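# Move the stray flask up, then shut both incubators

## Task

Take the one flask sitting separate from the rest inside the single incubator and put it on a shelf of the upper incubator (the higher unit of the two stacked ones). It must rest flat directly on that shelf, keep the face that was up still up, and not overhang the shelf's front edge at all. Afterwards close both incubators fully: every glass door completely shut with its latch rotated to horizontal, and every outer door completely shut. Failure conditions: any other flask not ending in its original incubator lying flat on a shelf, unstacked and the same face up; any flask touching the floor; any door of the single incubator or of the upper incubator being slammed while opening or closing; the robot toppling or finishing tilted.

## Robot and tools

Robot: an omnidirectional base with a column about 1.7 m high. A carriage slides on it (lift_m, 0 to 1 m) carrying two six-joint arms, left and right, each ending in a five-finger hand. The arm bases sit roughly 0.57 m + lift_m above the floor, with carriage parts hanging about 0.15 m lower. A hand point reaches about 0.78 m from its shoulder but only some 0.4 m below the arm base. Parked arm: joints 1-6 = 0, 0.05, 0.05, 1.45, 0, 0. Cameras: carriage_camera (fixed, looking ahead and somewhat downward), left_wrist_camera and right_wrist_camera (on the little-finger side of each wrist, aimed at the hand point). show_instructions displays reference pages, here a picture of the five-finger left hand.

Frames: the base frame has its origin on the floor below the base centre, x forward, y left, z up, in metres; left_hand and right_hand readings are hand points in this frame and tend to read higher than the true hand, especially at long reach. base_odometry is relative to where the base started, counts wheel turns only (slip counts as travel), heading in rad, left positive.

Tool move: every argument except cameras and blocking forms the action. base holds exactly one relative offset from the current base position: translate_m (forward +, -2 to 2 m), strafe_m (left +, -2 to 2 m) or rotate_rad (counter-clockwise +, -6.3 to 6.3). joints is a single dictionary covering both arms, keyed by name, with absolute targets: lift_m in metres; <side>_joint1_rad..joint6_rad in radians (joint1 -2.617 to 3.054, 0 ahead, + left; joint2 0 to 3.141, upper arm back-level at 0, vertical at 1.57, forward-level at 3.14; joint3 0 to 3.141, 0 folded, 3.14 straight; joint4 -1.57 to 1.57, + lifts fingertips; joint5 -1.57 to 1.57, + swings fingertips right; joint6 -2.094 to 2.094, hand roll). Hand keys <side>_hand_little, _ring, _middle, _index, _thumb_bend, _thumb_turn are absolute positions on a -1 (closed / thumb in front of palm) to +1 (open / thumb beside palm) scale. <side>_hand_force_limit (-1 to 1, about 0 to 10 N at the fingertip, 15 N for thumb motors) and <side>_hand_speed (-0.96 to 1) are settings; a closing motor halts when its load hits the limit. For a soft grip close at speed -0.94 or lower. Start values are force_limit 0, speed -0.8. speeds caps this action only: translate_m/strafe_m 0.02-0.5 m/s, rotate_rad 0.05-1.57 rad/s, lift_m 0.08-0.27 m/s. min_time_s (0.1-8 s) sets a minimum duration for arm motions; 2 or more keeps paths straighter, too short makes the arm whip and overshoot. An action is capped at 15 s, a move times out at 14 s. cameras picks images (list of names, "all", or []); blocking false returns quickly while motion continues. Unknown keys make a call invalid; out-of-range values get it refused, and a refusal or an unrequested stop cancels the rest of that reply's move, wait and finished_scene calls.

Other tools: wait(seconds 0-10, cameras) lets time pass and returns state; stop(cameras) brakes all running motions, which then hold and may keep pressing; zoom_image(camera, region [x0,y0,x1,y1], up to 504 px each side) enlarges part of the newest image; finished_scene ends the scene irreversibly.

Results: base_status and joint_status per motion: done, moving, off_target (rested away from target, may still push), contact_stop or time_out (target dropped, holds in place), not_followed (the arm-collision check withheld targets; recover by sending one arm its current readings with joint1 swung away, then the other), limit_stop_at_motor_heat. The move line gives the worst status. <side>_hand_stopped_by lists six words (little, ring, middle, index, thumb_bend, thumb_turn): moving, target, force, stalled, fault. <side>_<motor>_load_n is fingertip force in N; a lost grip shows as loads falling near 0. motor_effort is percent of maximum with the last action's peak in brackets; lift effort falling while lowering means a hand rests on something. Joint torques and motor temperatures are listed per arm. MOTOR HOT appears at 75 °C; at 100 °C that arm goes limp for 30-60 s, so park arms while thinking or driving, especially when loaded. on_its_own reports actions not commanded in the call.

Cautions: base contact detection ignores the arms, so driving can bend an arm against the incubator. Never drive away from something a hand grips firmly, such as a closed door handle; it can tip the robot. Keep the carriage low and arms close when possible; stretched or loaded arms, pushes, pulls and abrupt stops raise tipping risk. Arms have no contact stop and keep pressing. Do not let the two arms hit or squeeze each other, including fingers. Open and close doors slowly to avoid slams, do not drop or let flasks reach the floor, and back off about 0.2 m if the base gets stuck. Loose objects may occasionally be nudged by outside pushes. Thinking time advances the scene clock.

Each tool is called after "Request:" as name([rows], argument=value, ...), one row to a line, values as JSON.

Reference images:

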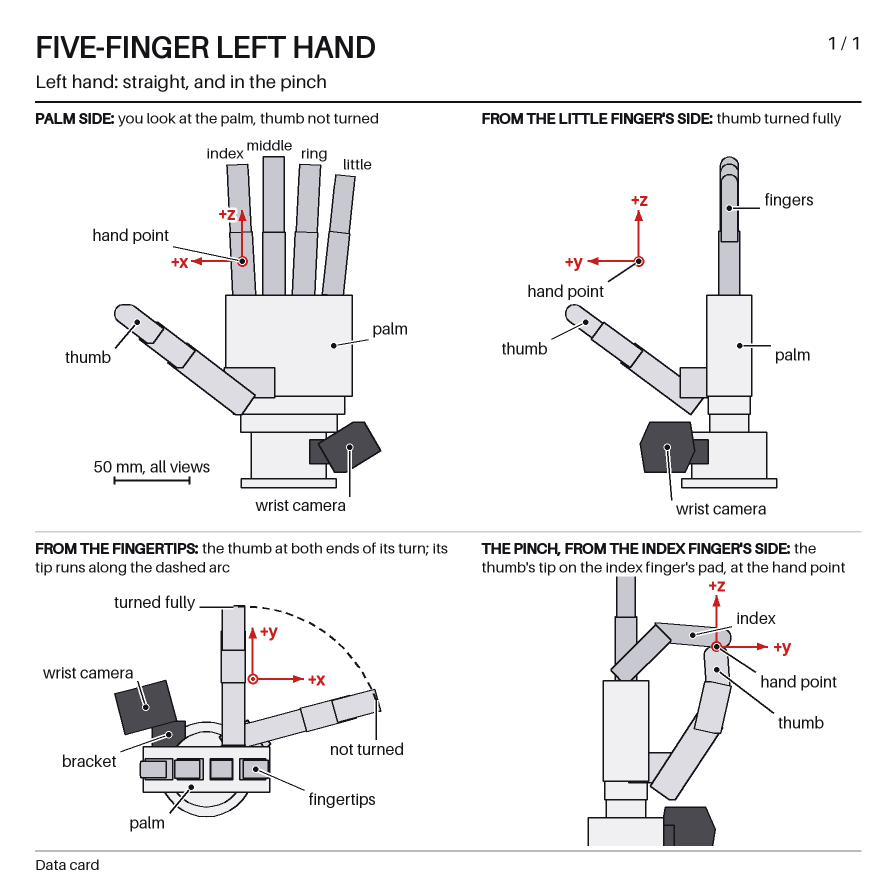

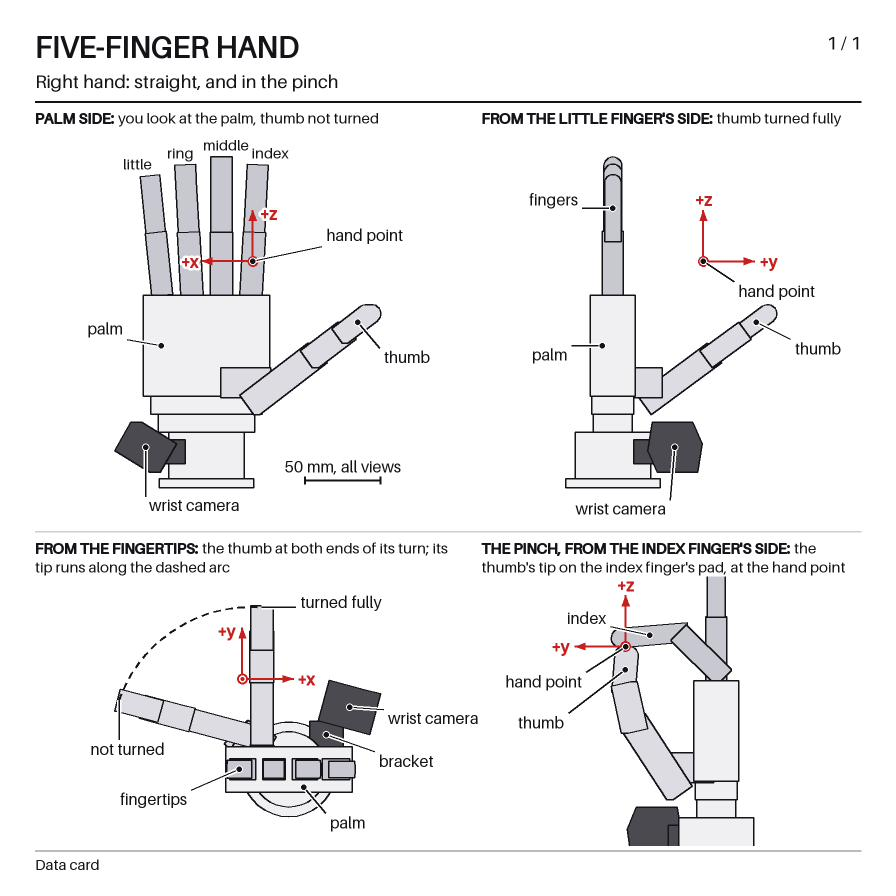

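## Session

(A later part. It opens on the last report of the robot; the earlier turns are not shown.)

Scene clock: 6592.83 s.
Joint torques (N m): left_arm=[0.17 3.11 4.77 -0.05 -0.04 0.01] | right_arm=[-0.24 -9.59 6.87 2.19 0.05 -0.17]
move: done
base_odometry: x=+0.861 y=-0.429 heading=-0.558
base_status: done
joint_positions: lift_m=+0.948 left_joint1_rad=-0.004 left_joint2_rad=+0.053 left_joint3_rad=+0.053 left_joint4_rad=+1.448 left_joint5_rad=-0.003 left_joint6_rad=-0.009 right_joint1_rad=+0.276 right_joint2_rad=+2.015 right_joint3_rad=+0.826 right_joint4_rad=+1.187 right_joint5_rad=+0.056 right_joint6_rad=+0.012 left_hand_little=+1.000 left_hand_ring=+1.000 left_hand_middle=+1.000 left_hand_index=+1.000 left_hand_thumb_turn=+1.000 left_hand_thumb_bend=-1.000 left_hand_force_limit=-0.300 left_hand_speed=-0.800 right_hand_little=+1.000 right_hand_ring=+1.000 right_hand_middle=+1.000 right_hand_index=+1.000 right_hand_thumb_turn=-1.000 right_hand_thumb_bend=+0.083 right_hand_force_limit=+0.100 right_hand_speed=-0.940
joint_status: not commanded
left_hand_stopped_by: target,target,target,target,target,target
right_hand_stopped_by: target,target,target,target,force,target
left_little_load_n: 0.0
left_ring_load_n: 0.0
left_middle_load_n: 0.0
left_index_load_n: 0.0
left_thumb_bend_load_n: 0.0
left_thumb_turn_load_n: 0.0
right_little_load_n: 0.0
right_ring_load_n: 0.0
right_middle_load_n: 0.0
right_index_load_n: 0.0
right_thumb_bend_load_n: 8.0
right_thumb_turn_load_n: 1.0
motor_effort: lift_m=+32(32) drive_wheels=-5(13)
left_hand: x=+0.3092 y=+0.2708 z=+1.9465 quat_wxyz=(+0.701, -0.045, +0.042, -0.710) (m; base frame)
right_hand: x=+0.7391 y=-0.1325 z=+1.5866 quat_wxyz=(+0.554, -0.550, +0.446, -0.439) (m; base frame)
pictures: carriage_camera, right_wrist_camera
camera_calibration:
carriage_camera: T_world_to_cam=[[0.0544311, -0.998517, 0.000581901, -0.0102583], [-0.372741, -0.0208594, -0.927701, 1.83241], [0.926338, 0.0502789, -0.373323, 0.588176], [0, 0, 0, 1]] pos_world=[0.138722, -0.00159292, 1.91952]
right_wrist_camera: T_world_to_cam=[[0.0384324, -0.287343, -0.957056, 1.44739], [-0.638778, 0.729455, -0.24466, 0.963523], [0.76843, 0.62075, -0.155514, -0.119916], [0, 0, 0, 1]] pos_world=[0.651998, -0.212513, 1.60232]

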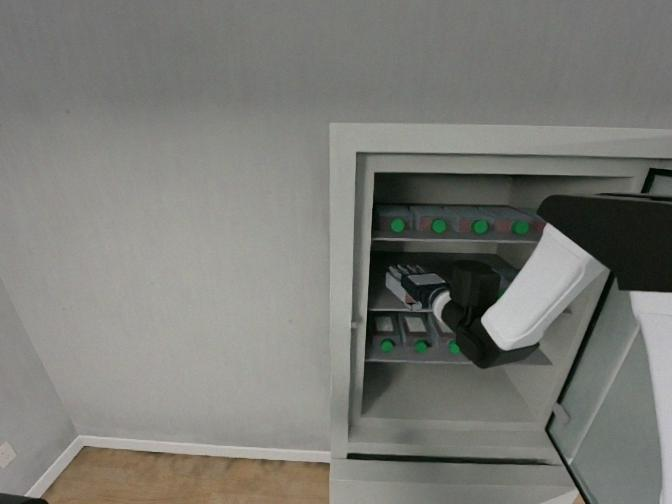

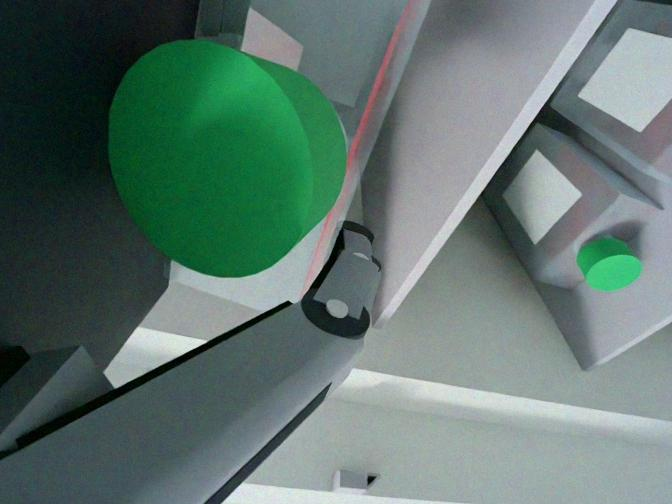

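Request:
move(joints={"lift_m": 0.924}, speeds={"lift_m": 0.08}, cameras=["carriage_camera", "right_wrist_camera"])

Request:
zoom_image(camera="carriage_camera", region=[360, 240, 460, 340])

Request:
zoom_image(camera="right_wrist_camera", region=[250, 150, 450, 350])

Scene clock: 6625.43 s.
Joint torques (N m): left_arm=[0.18 2.92 4.63 -0.01 -0.04 0.01] | right_arm=[-0.25 -9.57 6.9 2.21 0.05 -0.17]
move: done
base_odometry: x=+0.861 y=-0.429 heading=-0.558
base_status: not commanded
joint_positions: lift_m=+0.924 left_joint1_rad=-0.004 left_joint2_rad=+0.052 left_joint3_rad=+0.053 left_joint4_rad=+1.449 left_joint5_rad=-0.003 left_joint6_rad=-0.009 right_joint1_rad=+0.276 right_joint2_rad=+2.015 right_joint3_rad=+0.826 right_joint4_rad=+1.184 right_joint5_rad=+0.056 right_joint6_rad=+0.012 left_hand_little=+1.000 left_hand_ring=+1.000 left_hand_middle=+1.000 left_hand_index=+1.000 left_hand_thumb_turn=+1.000 left_hand_thumb_bend=-1.000 left_hand_force_limit=-0.300 left_hand_speed=-0.800 right_hand_little=+1.000 right_hand_ring=+1.000 right_hand_middle=+1.000 right_hand_index=+1.000 right_hand_thumb_turn=-1.000 right_hand_thumb_bend=+0.083 right_hand_force_limit=+0.100 right_hand_speed=-0.940
joint_status: all done
left_hand_stopped_by: target,target,target,target,target,target
right_hand_stopped_by: target,target,target,target,force,target
left_little_load_n: 0.0
left_ring_load_n: 0.0
left_middle_load_n: 0.0
left_index_load_n: 0.0
left_thumb_bend_load_n: 0.0
left_thumb_turn_load_n: 0.0
right_little_load_n: 0.0
right_ring_load_n: 0.0
right_middle_load_n: -0.5
right_index_load_n: 0.0
right_thumb_bend_load_n: 8.0
right_thumb_turn_load_n: 1.0
motor_effort: lift_m=+32(34) drive_wheels=-4(5)
left_hand: x=+0.3089 y=+0.2708 z=+1.9225 quat_wxyz=(+0.701, -0.044, +0.042, -0.710) (m; base frame)
right_hand: x=+0.7389 y=-0.1325 z=+1.5619 quat_wxyz=(+0.553, -0.551, +0.446, -0.438) (m; base frame)
pictures: carriage_camera, right_wrist_camera
camera_calibration:
carriage_camera: T_world_to_cam=[[0.0544311, -0.998517, 0.000581901, -0.0102443], [-0.372741, -0.0208594, -0.927701, 1.81005], [0.926338, 0.0502789, -0.373323, 0.579179], [0, 0, 0, 1]] pos_world=[0.138722, -0.00159292, 1.89542]
right_wrist_camera: T_world_to_cam=[[0.0360105, -0.288053, -0.956937, 1.42516], [-0.639412, 0.72926, -0.243581, 0.956208], [0.76802, 0.620649, -0.157924, -0.119536], [0, 0, 0, 1]] pos_world=[0.651897, -0.212613, 1.57782]

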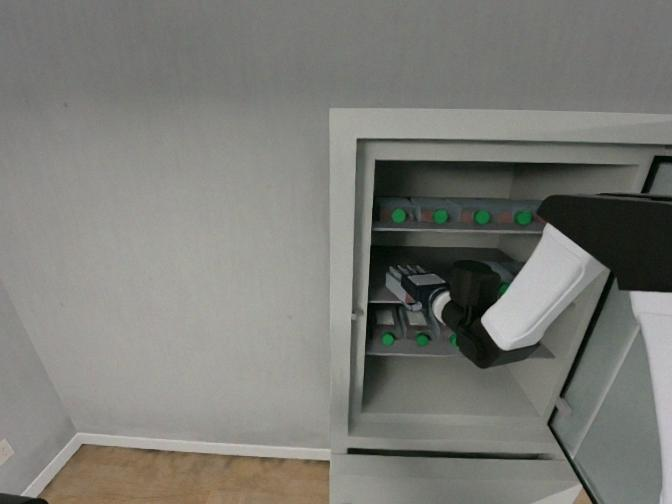

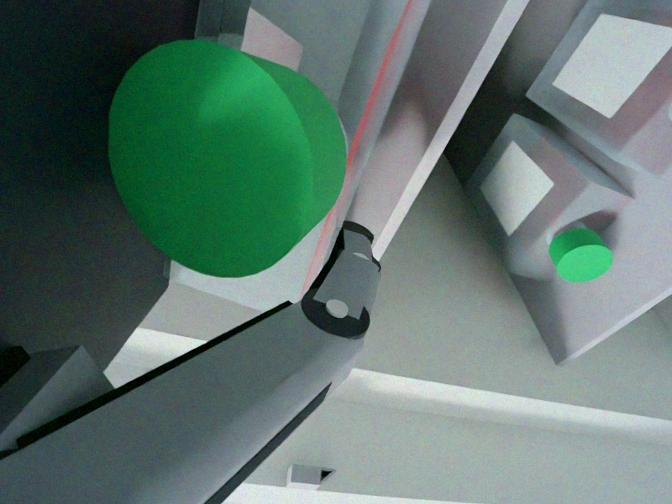

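Scaled by 5.040.

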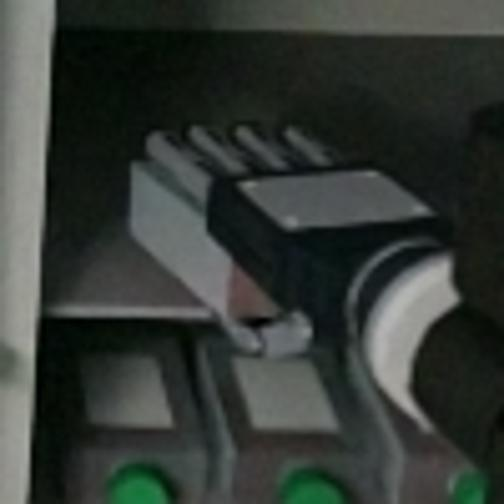

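Scaled by 2.520.

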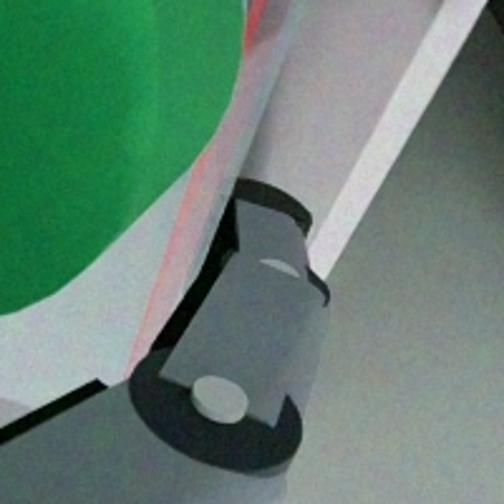

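Request:
move(base={"translate_m": 0.02}, speeds={"translate_m": 0.04})

Request:
move(joints={"lift_m": 0.912}, speeds={"lift_m": 0.08}, cameras=["carriage_camera", "right_wrist_camera"])

Request:
zoom_image(camera="carriage_camera", region=[360, 240, 460, 340])

Request:
zoom_image(camera="right_wrist_camera", region=[250, 150, 450, 350])

Scene clock: 6640.33 s.
Joint torques (N m): left_arm=[0.18 3.02 4.72 -0.06 -0.05 0.01] | right_arm=[-0.2 -9.59 6.89 2.2 0.07 -0.17]
move: done
base_odometry: x=+0.878 y=-0.440 heading=-0.558
base_status: done
joint_positions: lift_m=+0.924 left_joint1_rad=-0.004 left_joint2_rad=+0.052 left_joint3_rad=+0.053 left_joint4_rad=+1.451 left_joint5_rad=-0.002 left_joint6_rad=-0.009 right_joint1_rad=+0.275 right_joint2_rad=+2.015 right_joint3_rad=+0.826 right_joint4_rad=+1.184 right_joint5_rad=+0.056 right_joint6_rad=+0.012 left_hand_little=+1.000 left_hand_ring=+1.000 left_hand_middle=+1.000 left_hand_index=+1.000 left_hand_thumb_turn=+1.000 left_hand_thumb_bend=-1.000 left_hand_force_limit=-0.300 left_hand_speed=-0.800 right_hand_little=+1.000 right_hand_ring=+1.000 right_hand_middle=+1.000 right_hand_index=+1.000 right_hand_thumb_turn=-1.000 right_hand_thumb_bend=+0.083 right_hand_force_limit=+0.100 right_hand_speed=-0.940
joint_status: not commanded
left_hand_stopped_by: target,target,target,target,target,target
right_hand_stopped_by: target,target,target,target,force,target
left_little_load_n: 0.0
left_ring_load_n: 0.0
left_middle_load_n: 0.0
left_index_load_n: 0.0
left_thumb_bend_load_n: 0.0
left_thumb_turn_load_n: 0.0
right_little_load_n: 0.0
right_ring_load_n: 0.0
right_middle_load_n: 0.0
right_index_load_n: 0.0
right_thumb_bend_load_n: 8.0
right_thumb_turn_load_n: 1.5
motor_effort: lift_m=+33(33) drive_wheels=+2(15)
left_hand: x=+0.3084 y=+0.2708 z=+1.9227 quat_wxyz=(+0.701, -0.043, +0.041, -0.710) (m; base frame)
right_hand: x=+0.7390 y=-0.1327 z=+1.5619 quat_wxyz=(+0.553, -0.551, +0.446, -0.438) (m; base frame)
pictures: none

Scene clock: 6640.83 s.
Joint torques (N m): left_arm=[0.18 2.96 4.77 0.03 -0.04 0.01] | right_arm=[-0.21 -9.59 6.86 2.2 0.06 -0.17]
move: done
base_odometry: x=+0.878 y=-0.440 heading=-0.558
base_status: not commanded
joint_positions: lift_m=+0.912 left_joint1_rad=-0.004 left_joint2_rad=+0.052 left_joint3_rad=+0.053 left_joint4_rad=+1.451 left_joint5_rad=-0.002 left_joint6_rad=-0.009 right_joint1_rad=+0.275 right_joint2_rad=+2.015 right_joint3_rad=+0.826 right_joint4_rad=+1.184 right_joint5_rad=+0.056 right_joint6_rad=+0.012 left_hand_little=+1.000 left_hand_ring=+1.000 left_hand_middle=+1.000 left_hand_index=+1.000 left_hand_thumb_turn=+1.000 left_hand_thumb_bend=-1.000 left_hand_force_limit=-0.300 left_hand_speed=-0.800 right_hand_little=+1.000 right_hand_ring=+1.000 right_hand_middle=+1.000 right_hand_index=+1.000 right_hand_thumb_turn=-1.000 right_hand_thumb_bend=+0.083 right_hand_force_limit=+0.100 right_hand_speed=-0.940
joint_status: all done
left_hand_stopped_by: target,target,target,target,target,target
right_hand_stopped_by: target,target,target,target,force,target
left_little_load_n: 0.0
left_ring_load_n: 0.0
left_middle_load_n: 0.0
left_index_load_n: 0.0
left_thumb_bend_load_n: 0.0
left_thumb_turn_load_n: 0.0
right_little_load_n: 0.0
right_ring_load_n: 0.0
right_middle_load_n: 0.0
right_index_load_n: 0.0
right_thumb_bend_load_n: 8.0
right_thumb_turn_load_n: 1.5
motor_effort: lift_m=+33(34) drive_wheels=+2(4)
left_hand: x=+0.3083 y=+0.2708 z=+1.9107 quat_wxyz=(+0.701, -0.043, +0.041, -0.710) (m; base frame)
right_hand: x=+0.7390 y=-0.1327 z=+1.5498 quat_wxyz=(+0.553, -0.551, +0.446, -0.438) (m; base frame)
pictures: carriage_camera, right_wrist_camera
camera_calibration:
carriage_camera: T_world_to_cam=[[0.0544311, -0.998517, 0.000581901, -0.0102373], [-0.372741, -0.0208594, -0.927701, 1.79892], [0.926338, 0.0502789, -0.373323, 0.574699], [0, 0, 0, 1]] pos_world=[0.138722, -0.00159292, 1.88342]
right_wrist_camera: T_world_to_cam=[[0.0360105, -0.288053, -0.956937, 1.41364], [-0.639412, 0.72926, -0.243581, 0.953422], [0.76802, 0.620649, -0.157924, -0.121446], [0, 0, 0, 1]] pos_world=[0.651997, -0.212713, 1.56582]

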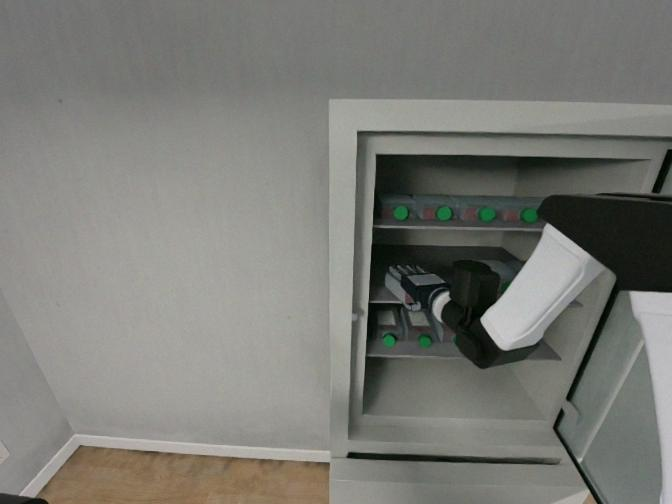

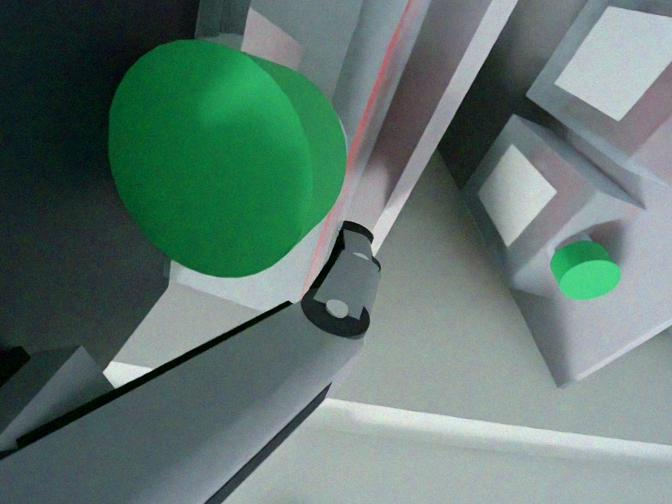

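Scaled by 5.040.

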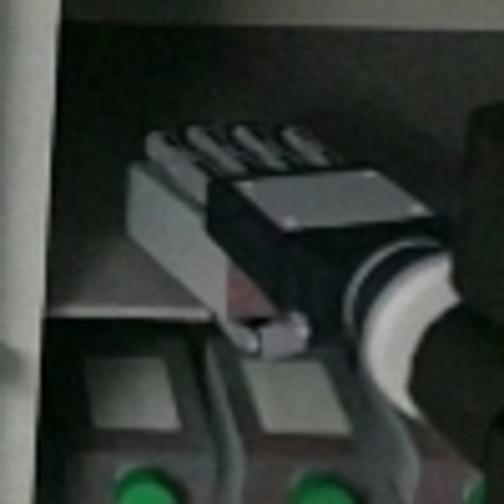

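Scaled by 2.520.

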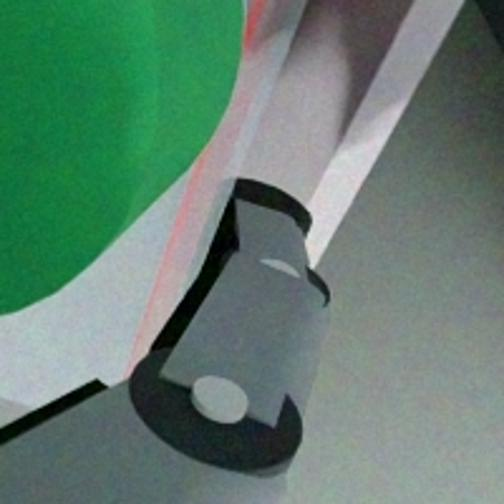

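Request:
move(joints={"lift_m": 0.904}, speeds={"lift_m": 0.08}, cameras=["carriage_camera", "right_wrist_camera"])

Request:
zoom_image(camera="carriage_camera", region=[370, 250, 440, 320])

Request:
zoom_image(camera="right_wrist_camera", region=[250, 150, 450, 350])

Scene clock: 6651.93 s.
Joint torques (N m): left_arm=[0.17 3.11 4.78 -0.03 -0.04 0.01] | right_arm=[-0.24 -9.58 6.89 2.19 0.05 -0.17]
move: done
base_odometry: x=+0.878 y=-0.440 heading=-0.558
base_status: not commanded
joint_positions: lift_m=+0.904 left_joint1_rad=-0.004 left_joint2_rad=+0.052 left_joint3_rad=+0.053 left_joint4_rad=+1.451 left_joint5_rad=-0.002 left_joint6_rad=-0.009 right_joint1_rad=+0.275 right_joint2_rad=+2.015 right_joint3_rad=+0.826 right_joint4_rad=+1.187 right_joint5_rad=+0.056 right_joint6_rad=+0.011 left_hand_little=+1.000 left_hand_ring=+1.000 left_hand_middle=+1.000 left_hand_index=+1.000 left_hand_thumb_turn=+1.000 left_hand_thumb_bend=-1.000 left_hand_force_limit=-0.300 left_hand_speed=-0.800 right_hand_little=+1.000 right_hand_ring=+1.000 right_hand_middle=+1.000 right_hand_index=+1.000 right_hand_thumb_turn=-1.000 right_hand_thumb_bend=+0.083 right_hand_force_limit=+0.100 right_hand_speed=-0.940
joint_status: all done
left_hand_stopped_by: target,target,target,target,target,target
right_hand_stopped_by: target,target,target,target,force,target
left_little_load_n: 0.0
left_ring_load_n: 0.5
left_middle_load_n: 0.0
left_index_load_n: 0.0
left_thumb_bend_load_n: 0.0
left_thumb_turn_load_n: 0.0
right_little_load_n: 0.0
right_ring_load_n: -0.5
right_middle_load_n: 0.0
right_index_load_n: 0.0
right_thumb_bend_load_n: 4.0
right_thumb_turn_load_n: 0.5
motor_effort: lift_m=+33(33) drive_wheels=-4(4)
left_hand: x=+0.3082 y=+0.2708 z=+1.9027 quat_wxyz=(+0.701, -0.043, +0.041, -0.710) (m; base frame)
right_hand: x=+0.7391 y=-0.1326 z=+1.5426 quat_wxyz=(+0.554, -0.550, +0.446, -0.439) (m; base frame)
pictures: carriage_camera, right_wrist_camera
camera_calibration:
carriage_camera: T_world_to_cam=[[0.0544311, -0.998517, 0.000581901, -0.0102327], [-0.372741, -0.0208594, -0.927701, 1.7915], [0.926338, 0.0502789, -0.373323, 0.571713], [0, 0, 0, 1]] pos_world=[0.138722, -0.00159292, 1.87542]
right_wrist_camera: T_world_to_cam=[[0.0384685, -0.287709, -0.956945, 1.40494], [-0.638746, 0.72938, -0.244968, 0.953411], [0.768456, 0.620668, -0.155715, -0.126431], [0, 0, 0, 1]] pos_world=[0.652098, -0.212713, 1.55832]

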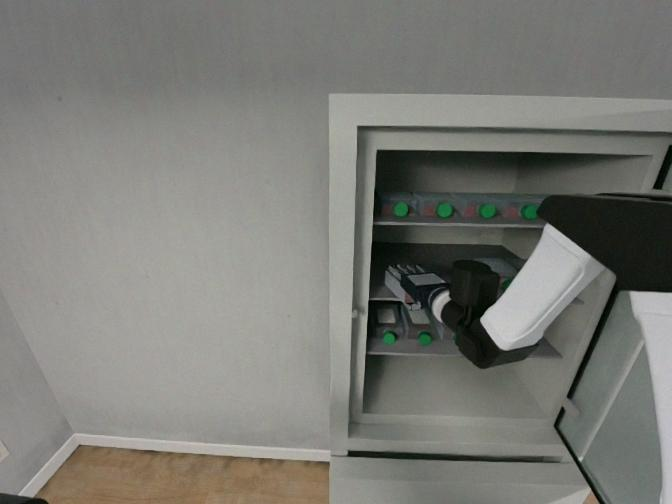

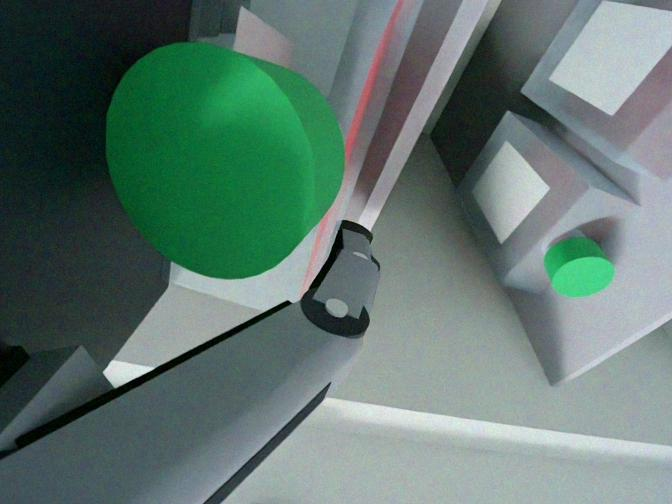

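Scaled by 7.200.

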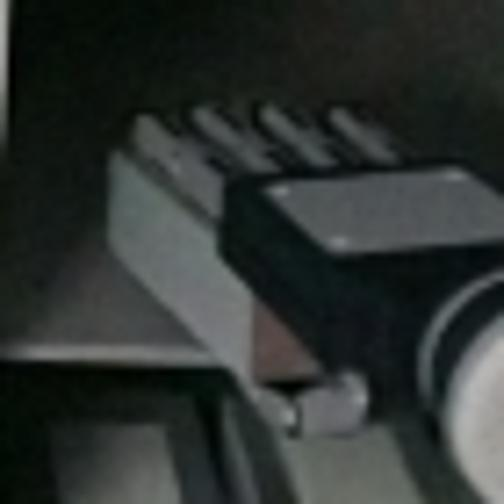

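Scaled by 2.520.

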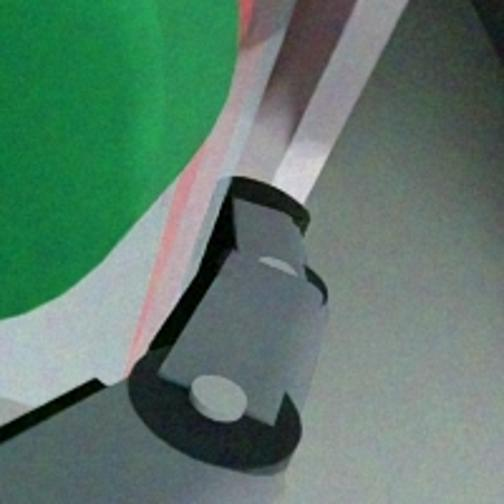

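Request:
move(joints={"lift_m": 0.9}, speeds={"lift_m": 0.08})

Request:
move(joints={"right_hand_thumb_bend": 0.2}, cameras=["carriage_camera", "right_wrist_camera"])

Request:
zoom_image(camera="carriage_camera", region=[370, 250, 440, 320])

Scene clock: 6667.27 s.
Joint torques (N m): left_arm=[0.16 3.19 4.79 -0.02 -0.04 0.01] | right_arm=[-0.21 -9.59 6.9 2.14 0.06 -0.17]
move: done
base_odometry: x=+0.878 y=-0.440 heading=-0.558
base_status: not commanded
joint_positions: lift_m=+0.900 left_joint1_rad=-0.004 left_joint2_rad=+0.052 left_joint3_rad=+0.052 left_joint4_rad=+1.451 left_joint5_rad=-0.002 left_joint6_rad=-0.009 right_joint1_rad=+0.275 right_joint2_rad=+2.015 right_joint3_rad=+0.826 right_joint4_rad=+1.191 right_joint5_rad=+0.056 right_joint6_rad=+0.011 left_hand_little=+1.000 left_hand_ring=+1.000 left_hand_middle=+1.000 left_hand_index=+1.000 left_hand_thumb_turn=+1.000 left_hand_thumb_bend=-1.000 left_hand_force_limit=-0.300 left_hand_speed=-0.800 right_hand_little=+1.000 right_hand_ring=+1.000 right_hand_middle=+1.000 right_hand_index=+1.000 right_hand_thumb_turn=-1.000 right_hand_thumb_bend=+0.083 right_hand_force_limit=+0.100 right_hand_speed=-0.940
joint_status: all done
left_hand_stopped_by: target,target,target,target,target,target
right_hand_stopped_by: target,target,target,target,force,target
left_little_load_n: 0.0
left_ring_load_n: 0.0
left_middle_load_n: 0.0
left_index_load_n: 0.0
left_thumb_bend_load_n: 0.0
left_thumb_turn_load_n: 0.0
right_little_load_n: 0.0
right_ring_load_n: 0.0
right_middle_load_n: 0.0
right_index_load_n: 0.0
right_thumb_bend_load_n: 4.0
right_thumb_turn_load_n: 0.5
motor_effort: lift_m=+32(33) drive_wheels=+3(4)
left_hand: x=+0.3083 y=+0.2708 z=+1.8985 quat_wxyz=(+0.701, -0.043, +0.041, -0.710) (m; base frame)
right_hand: x=+0.7394 y=-0.1326 z=+1.5398 quat_wxyz=(+0.555, -0.549, +0.445, -0.439) (m; base frame)
pictures: none

Scene clock: 6669.10 s.
Joint torques (N m): left_arm=[0.18 3.19 4.78 -0.05 -0.05 0] | right_arm=[-0.21 -9.58 6.89 2.14 0.06 -0.17]
move: done
base_odometry: x=+0.878 y=-0.440 heading=-0.558
base_status: not commanded
joint_positions: lift_m=+0.900 left_joint1_rad=-0.004 left_joint2_rad=+0.052 left_joint3_rad=+0.052 left_joint4_rad=+1.451 left_joint5_rad=-0.002 left_joint6_rad=-0.009 right_joint1_rad=+0.275 right_joint2_rad=+2.015 right_joint3_rad=+0.826 right_joint4_rad=+1.191 right_joint5_rad=+0.056 right_joint6_rad=+0.011 left_hand_little=+1.000 left_hand_ring=+1.000 left_hand_middle=+1.000 left_hand_index=+1.000 left_hand_thumb_turn=+1.000 left_hand_thumb_bend=-1.000 left_hand_force_limit=-0.300 left_hand_speed=-0.800 right_hand_little=+1.000 right_hand_ring=+1.000 right_hand_middle=+1.000 right_hand_index=+1.000 right_hand_thumb_turn=-1.000 right_hand_thumb_bend=+0.200 right_hand_force_limit=+0.100 right_hand_speed=-0.940
joint_status: all done
left_hand_stopped_by: target,target,target,target,target,target
right_hand_stopped_by: target,target,target,target,target,target
left_little_load_n: 0.0
left_ring_load_n: 0.0
left_middle_load_n: 0.0
left_index_load_n: 0.0
left_thumb_bend_load_n: 0.0
left_thumb_turn_load_n: 0.0
right_little_load_n: -0.5
right_ring_load_n: 0.0
right_middle_load_n: 0.0
right_index_load_n: 0.0
right_thumb_bend_load_n: 0.5
right_thumb_turn_load_n: 0.5
motor_effort: lift_m=+32(32) drive_wheels=-4(4)
left_hand: x=+0.3083 y=+0.2708 z=+1.8985 quat_wxyz=(+0.701, -0.043, +0.041, -0.710) (m; base frame)
right_hand: x=+0.7394 y=-0.1326 z=+1.5398 quat_wxyz=(+0.555, -0.549, +0.445, -0.439) (m; base frame)
pictures: carriage_camera, right_wrist_camera
camera_calibration:
carriage_camera: T_world_to_cam=[[0.0544311, -0.998517, 0.000581901, -0.0102304], [-0.372741, -0.0208594, -0.927701, 1.78788], [0.926338, 0.0502789, -0.373323, 0.570257], [0, 0, 0, 1]] pos_world=[0.138722, -0.00159292, 1.87152]
right_wrist_camera: T_world_to_cam=[[0.0423538, -0.286624, -0.957107, 1.39974], [-0.637769, 0.729642, -0.246728, 0.954811], [0.769063, 0.620862, -0.151897, -0.133456], [0, 0, 0, 1]] pos_world=[0.6523, -0.212612, 1.55501]

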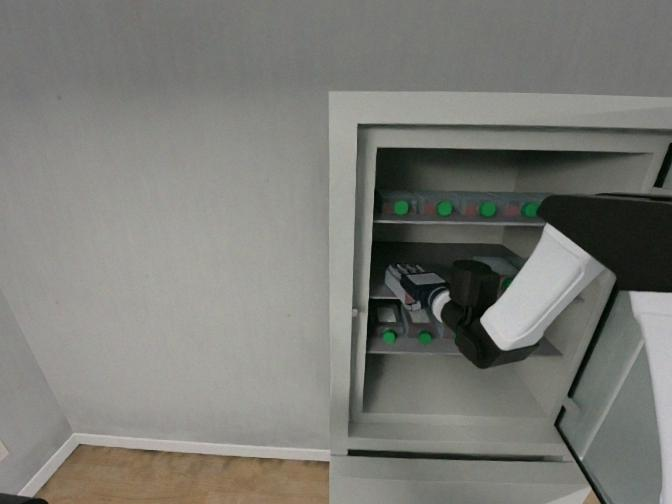

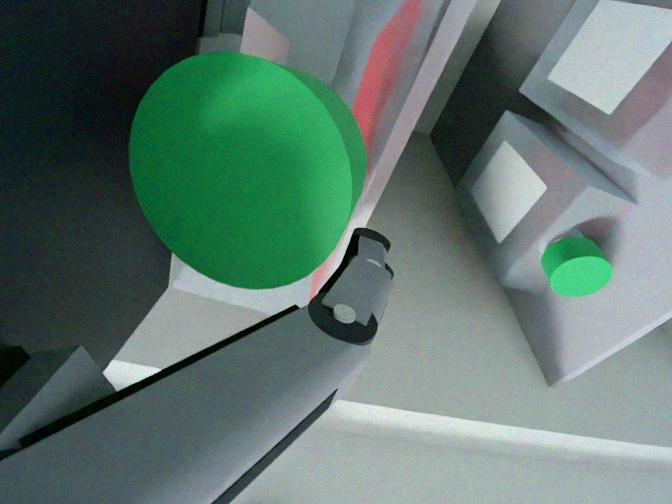

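Scaled by 7.200.

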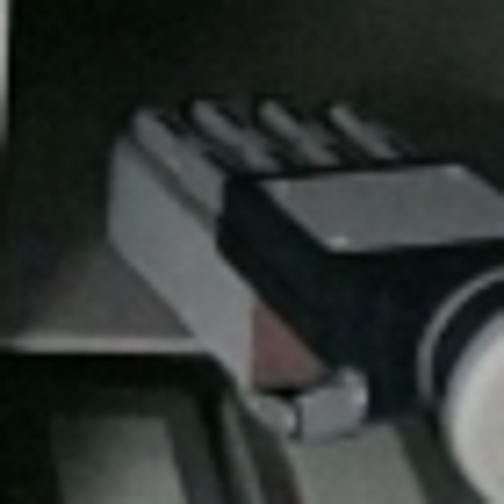

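Request:
move(joints={"right_hand_thumb_bend": 0.5}, cameras=["carriage_camera", "right_wrist_camera"])

Request:
zoom_image(camera="carriage_camera", region=[370, 250, 440, 320])

Scene clock: 6680.20 s.
Joint torques (N m): left_arm=[0.18 3.19 4.78 -0.06 -0.05 0.01] | right_arm=[-0.21 -9.58 6.89 2.14 0.05 -0.17]
move: done
base_odometry: x=+0.878 y=-0.440 heading=-0.558
base_status: not commanded
joint_positions: lift_m=+0.900 left_joint1_rad=-0.004 left_joint2_rad=+0.052 left_joint3_rad=+0.052 left_joint4_rad=+1.451 left_joint5_rad=-0.002 left_joint6_rad=-0.009 right_joint1_rad=+0.275 right_joint2_rad=+2.015 right_joint3_rad=+0.826 right_joint4_rad=+1.191 right_joint5_rad=+0.056 right_joint6_rad=+0.011 left_hand_little=+1.000 left_hand_ring=+1.000 left_hand_middle=+1.000 left_hand_index=+1.000 left_hand_thumb_turn=+1.000 left_hand_thumb_bend=-1.000 left_hand_force_limit=-0.300 left_hand_speed=-0.800 right_hand_little=+1.000 right_hand_ring=+1.000 right_hand_middle=+1.000 right_hand_index=+1.000 right_hand_thumb_turn=-1.000 right_hand_thumb_bend=+0.500 right_hand_force_limit=+0.100 right_hand_speed=-0.940
joint_status: all done
left_hand_stopped_by: target,target,target,target,target,target
right_hand_stopped_by: target,target,target,target,target,target
left_little_load_n: 0.0
left_ring_load_n: 0.0
left_middle_load_n: 0.0
left_index_load_n: 0.0
left_thumb_bend_load_n: 0.0
left_thumb_turn_load_n: 0.0
right_little_load_n: 0.0
right_ring_load_n: 0.0
right_middle_load_n: 0.0
right_index_load_n: 0.0
right_thumb_bend_load_n: 0.0
right_thumb_turn_load_n: 0.0
motor_effort: lift_m=+32(32) drive_wheels=-4(4)
left_hand: x=+0.3083 y=+0.2708 z=+1.8985 quat_wxyz=(+0.701, -0.043, +0.041, -0.710) (m; base frame)
right_hand: x=+0.7394 y=-0.1326 z=+1.5398 quat_wxyz=(+0.555, -0.549, +0.445, -0.439) (m; base frame)
pictures: carriage_camera, right_wrist_camera
camera_calibration:
carriage_camera: T_world_to_cam=[[0.0544311, -0.998517, 0.000581901, -0.0102304], [-0.372741, -0.0208594, -0.927701, 1.78788], [0.926338, 0.0502789, -0.373323, 0.570257], [0, 0, 0, 1]] pos_world=[0.138722, -0.00159292, 1.87152]
right_wrist_camera: T_world_to_cam=[[0.0423538, -0.286624, -0.957107, 1.39974], [-0.637769, 0.729642, -0.246728, 0.954811], [0.769063, 0.620862, -0.151897, -0.133456], [0, 0, 0, 1]] pos_world=[0.6523, -0.212612, 1.55501]

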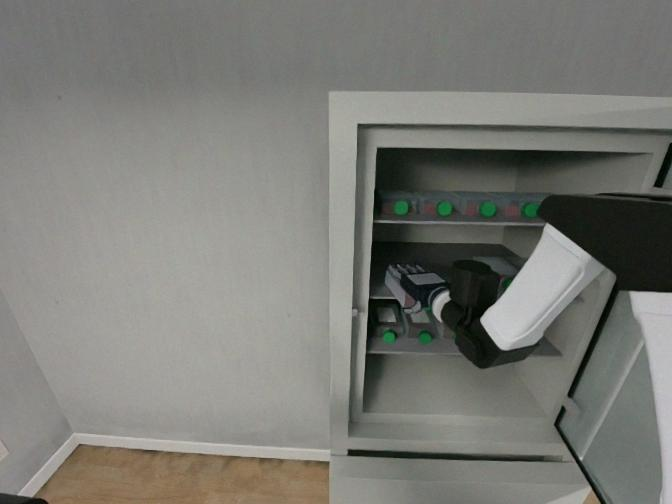

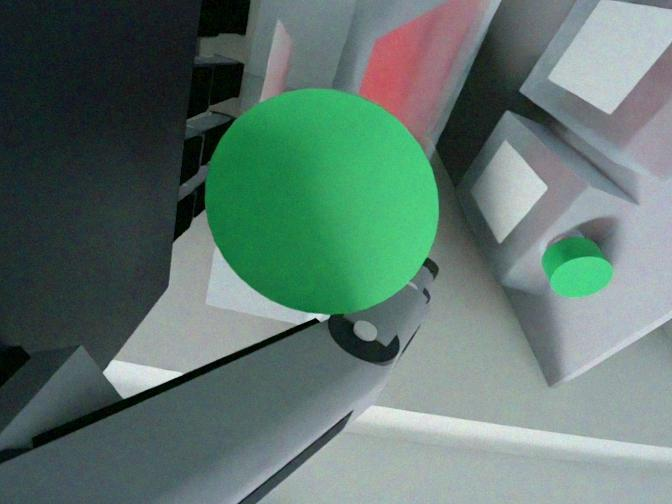

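Scaled by 7.200.

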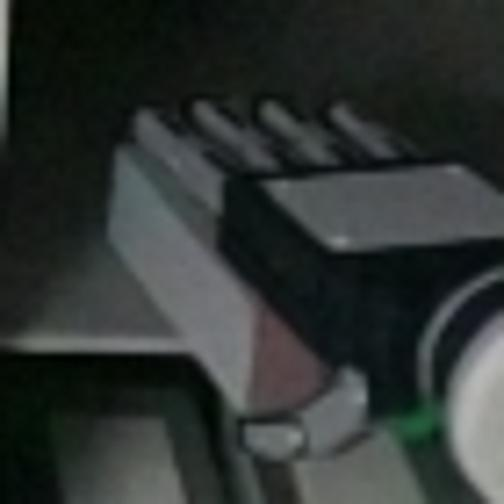

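Request:
move(joints={"right_hand_thumb_bend": 0.08}, cameras=["carriage_camera", "right_wrist_camera"])

Request:
zoom_image(camera="carriage_camera", region=[370, 250, 440, 320])

Scene clock: 6695.70 s.
Joint torques (N m): left_arm=[0.17 3.18 4.79 -0.05 -0.05 0.01] | right_arm=[-0.23 -9.58 6.87 2.14 0.06 -0.17]
move: done
base_odometry: x=+0.878 y=-0.440 heading=-0.558
base_status: not commanded
joint_positions: lift_m=+0.900 left_joint1_rad=-0.004 left_joint2_rad=+0.052 left_joint3_rad=+0.052 left_joint4_rad=+1.451 left_joint5_rad=-0.002 left_joint6_rad=-0.009 right_joint1_rad=+0.275 right_joint2_rad=+2.015 right_joint3_rad=+0.826 right_joint4_rad=+1.191 right_joint5_rad=+0.056 right_joint6_rad=+0.011 left_hand_little=+1.000 left_hand_ring=+1.000 left_hand_middle=+1.000 left_hand_index=+1.000 left_hand_thumb_turn=+1.000 left_hand_thumb_bend=-1.000 left_hand_force_limit=-0.300 left_hand_speed=-0.800 right_hand_little=+1.000 right_hand_ring=+1.000 right_hand_middle=+1.000 right_hand_index=+1.000 right_hand_thumb_turn=-1.000 right_hand_thumb_bend=+0.080 right_hand_force_limit=+0.100 right_hand_speed=-0.940
joint_status: all done
left_hand_stopped_by: target,target,target,target,target,target
right_hand_stopped_by: target,target,target,target,target,target
left_little_load_n: 0.0
left_ring_load_n: 0.0
left_middle_load_n: 0.0
left_index_load_n: 0.0
left_thumb_bend_load_n: 0.0
left_thumb_turn_load_n: 0.0
right_little_load_n: 0.0
right_ring_load_n: 0.0
right_middle_load_n: 0.0
right_index_load_n: -0.5
right_thumb_bend_load_n: 0.5
right_thumb_turn_load_n: 0.5
motor_effort: lift_m=+32(32) drive_wheels=-4(4)
left_hand: x=+0.3083 y=+0.2708 z=+1.8985 quat_wxyz=(+0.701, -0.043, +0.041, -0.710) (m; base frame)
right_hand: x=+0.7394 y=-0.1326 z=+1.5398 quat_wxyz=(+0.555, -0.549, +0.445, -0.439) (m; base frame)
pictures: carriage_camera, right_wrist_camera
camera_calibration:
carriage_camera: T_world_to_cam=[[0.0544311, -0.998517, 0.000581901, -0.0102304], [-0.372741, -0.0208594, -0.927701, 1.78788], [0.926338, 0.0502789, -0.373323, 0.570257], [0, 0, 0, 1]] pos_world=[0.138722, -0.00159292, 1.87152]
right_wrist_camera: T_world_to_cam=[[0.0423538, -0.286624, -0.957107, 1.39974], [-0.637769, 0.729642, -0.246728, 0.954811], [0.769063, 0.620862, -0.151897, -0.133456], [0, 0, 0, 1]] pos_world=[0.6523, -0.212612, 1.55501]

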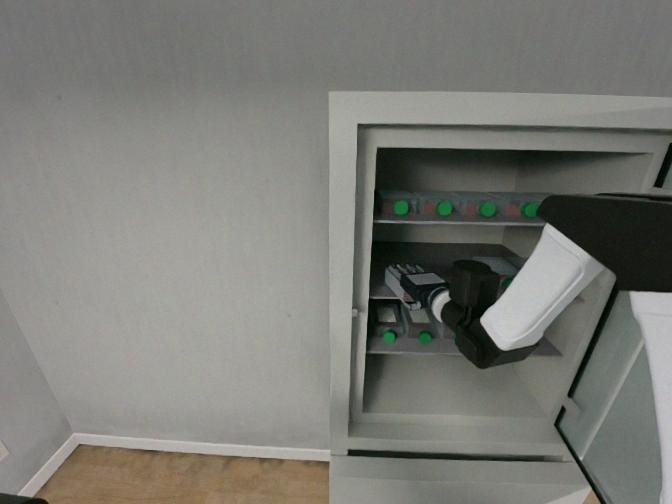

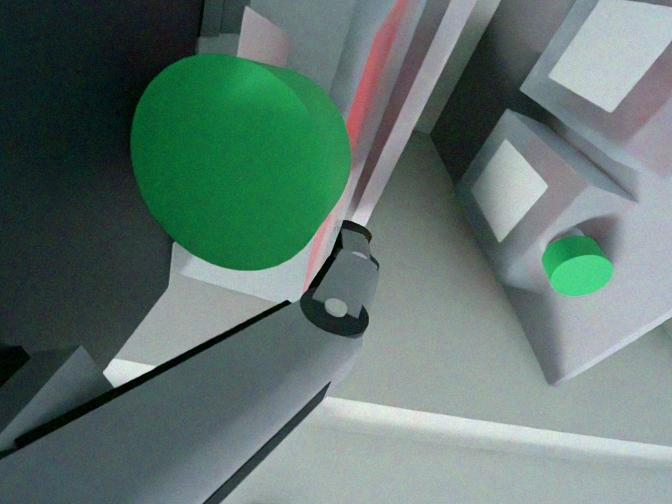

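Scaled by 7.200.

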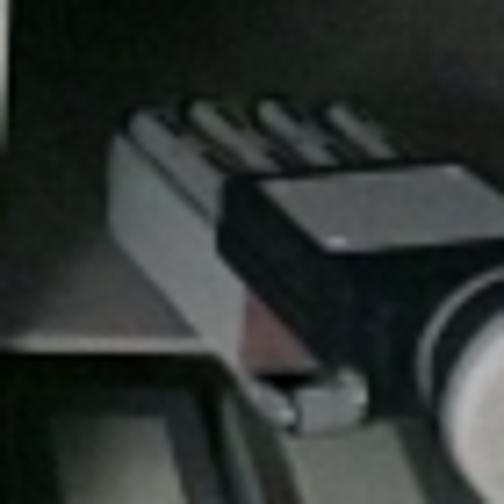

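Request:
move(joints={"lift_m": 0.905}, speeds={"lift_m": 0.08})

Request:
move(joints={"right_hand_thumb_bend": 0.2}, cameras=["carriage_camera", "right_wrist_camera"])

Request:
zoom_image(camera="carriage_camera", region=[370, 250, 440, 320])

Scene clock: 6760.03 s.
Joint torques (N m): left_arm=[0.2 3.19 4.53 -0.07 -0.04 0.01] | right_arm=[-0.21 -9.61 6.8 2.11 0.06 -0.17]
move: done
base_odometry: x=+0.878 y=-0.440 heading=-0.558
base_status: not commanded
joint_positions: lift_m=+0.905 left_joint1_rad=-0.004 left_joint2_rad=+0.052 left_joint3_rad=+0.052 left_joint4_rad=+1.451 left_joint5_rad=-0.002 left_joint6_rad=-0.009 right_joint1_rad=+0.275 right_joint2_rad=+2.015 right_joint3_rad=+0.826 right_joint4_rad=+1.194 right_joint5_rad=+0.056 right_joint6_rad=+0.011 left_hand_little=+1.000 left_hand_ring=+1.000 left_hand_middle=+1.000 left_hand_index=+1.000 left_hand_thumb_turn=+1.000 left_hand_thumb_bend=-1.000 left_hand_force_limit=-0.300 left_hand_speed=-0.800 right_hand_little=+1.000 right_hand_ring=+1.000 right_hand_middle=+1.000 right_hand_index=+1.000 right_hand_thumb_turn=-1.000 right_hand_thumb_bend=+0.080 right_hand_force_limit=+0.100 right_hand_speed=-0.940
joint_status: all done
left_hand_stopped_by: target,target,target,target,target,target
right_hand_stopped_by: target,target,target,target,target,target
left_little_load_n: 0.0
left_ring_load_n: 0.5
left_middle_load_n: 0.0
left_index_load_n: 0.0
left_thumb_bend_load_n: 0.0
left_thumb_turn_load_n: 0.0
right_little_load_n: 0.0
right_ring_load_n: 0.0
right_middle_load_n: 0.0
right_index_load_n: 0.0
right_thumb_bend_load_n: 0.5
right_thumb_turn_load_n: 0.0
motor_effort: lift_m=+33(40) drive_wheels=+2(4)
left_hand: x=+0.3083 y=+0.2708 z=+1.9035 quat_wxyz=(+0.701, -0.043, +0.041, -0.710) (m; base frame)
right_hand: x=+0.7397 y=-0.1325 z=+1.5458 quat_wxyz=(+0.556, -0.548, +0.444, -0.440) (m; base frame)
pictures: none

Scene clock: 6761.90 s.
Joint torques (N m): left_arm=[0.18 3.18 4.78 -0.06 -0.04 0.01] | right_arm=[-0.21 -9.59 6.82 2.11 0.06 -0.17]
move: done
base_odometry: x=+0.878 y=-0.440 heading=-0.558
base_status: not commanded
joint_positions: lift_m=+0.905 left_joint1_rad=-0.004 left_joint2_rad=+0.052 left_joint3_rad=+0.052 left_joint4_rad=+1.451 left_joint5_rad=-0.002 left_joint6_rad=-0.009 right_joint1_rad=+0.275 right_joint2_rad=+2.015 right_joint3_rad=+0.826 right_joint4_rad=+1.194 right_joint5_rad=+0.056 right_joint6_rad=+0.011 left_hand_little=+1.000 left_hand_ring=+1.000 left_hand_middle=+1.000 left_hand_index=+1.000 left_hand_thumb_turn=+1.000 left_hand_thumb_bend=-1.000 left_hand_force_limit=-0.300 left_hand_speed=-0.800 right_hand_little=+1.000 right_hand_ring=+1.000 right_hand_middle=+1.000 right_hand_index=+1.000 right_hand_thumb_turn=-1.000 right_hand_thumb_bend=+0.200 right_hand_force_limit=+0.100 right_hand_speed=-0.940
joint_status: all done
left_hand_stopped_by: target,target,target,target,target,target
right_hand_stopped_by: target,target,target,target,target,target
left_little_load_n: 0.0
left_ring_load_n: 0.0
left_middle_load_n: 0.0
left_index_load_n: 0.0
left_thumb_bend_load_n: 0.0
left_thumb_turn_load_n: 0.0
right_little_load_n: 0.0
right_ring_load_n: 0.0
right_middle_load_n: 0.0
right_index_load_n: 0.0
right_thumb_bend_load_n: 0.0
right_thumb_turn_load_n: 0.0
motor_effort: lift_m=+33(33) drive_wheels=+3(4)
left_hand: x=+0.3083 y=+0.2708 z=+1.9035 quat_wxyz=(+0.701, -0.043, +0.041, -0.710) (m; base frame)
right_hand: x=+0.7397 y=-0.1325 z=+1.5458 quat_wxyz=(+0.556, -0.548, +0.444, -0.440) (m; base frame)
pictures: carriage_camera, right_wrist_camera
camera_calibration:
carriage_camera: T_world_to_cam=[[0.0544311, -0.998517, 0.000581901, -0.0102332], [-0.372741, -0.0208594, -0.927701, 1.79243], [0.926338, 0.0502789, -0.373323, 0.572086], [0, 0, 0, 1]] pos_world=[0.138722, -0.00159292, 1.87642]
right_wrist_camera: T_world_to_cam=[[0.0455387, -0.285784, -0.957211, 1.40337], [-0.63692, 0.729879, -0.248213, 0.958125], [0.769584, 0.62097, -0.148784, -0.138076], [0, 0, 0, 1]] pos_world=[0.652601, -0.212512, 1.5606]

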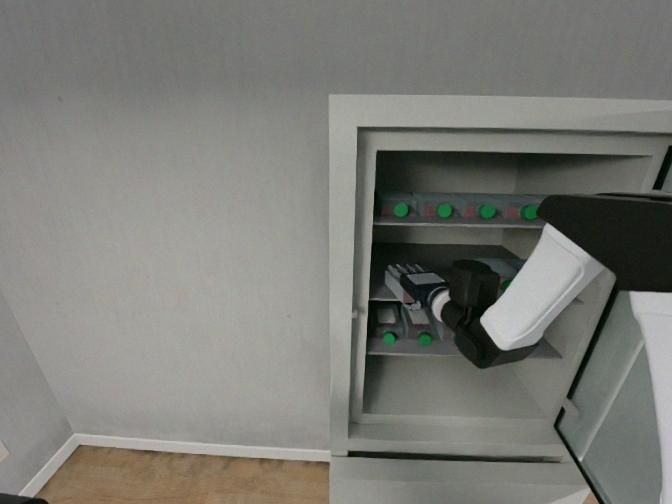

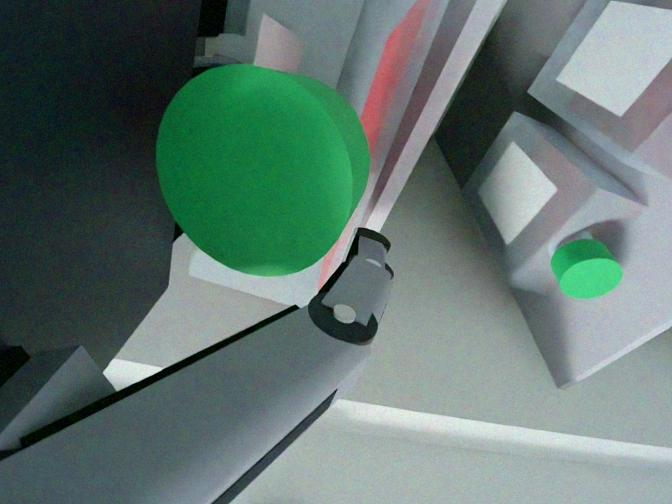

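Scaled by 7.200.

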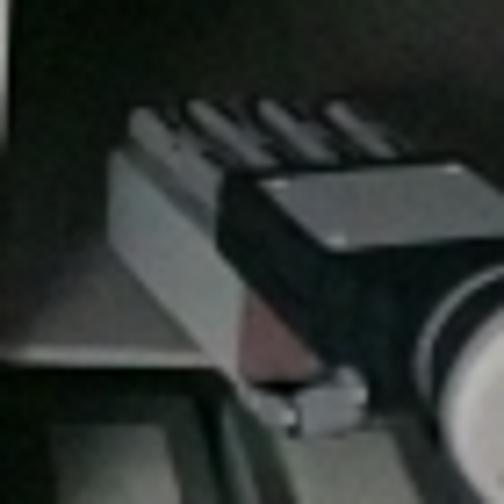

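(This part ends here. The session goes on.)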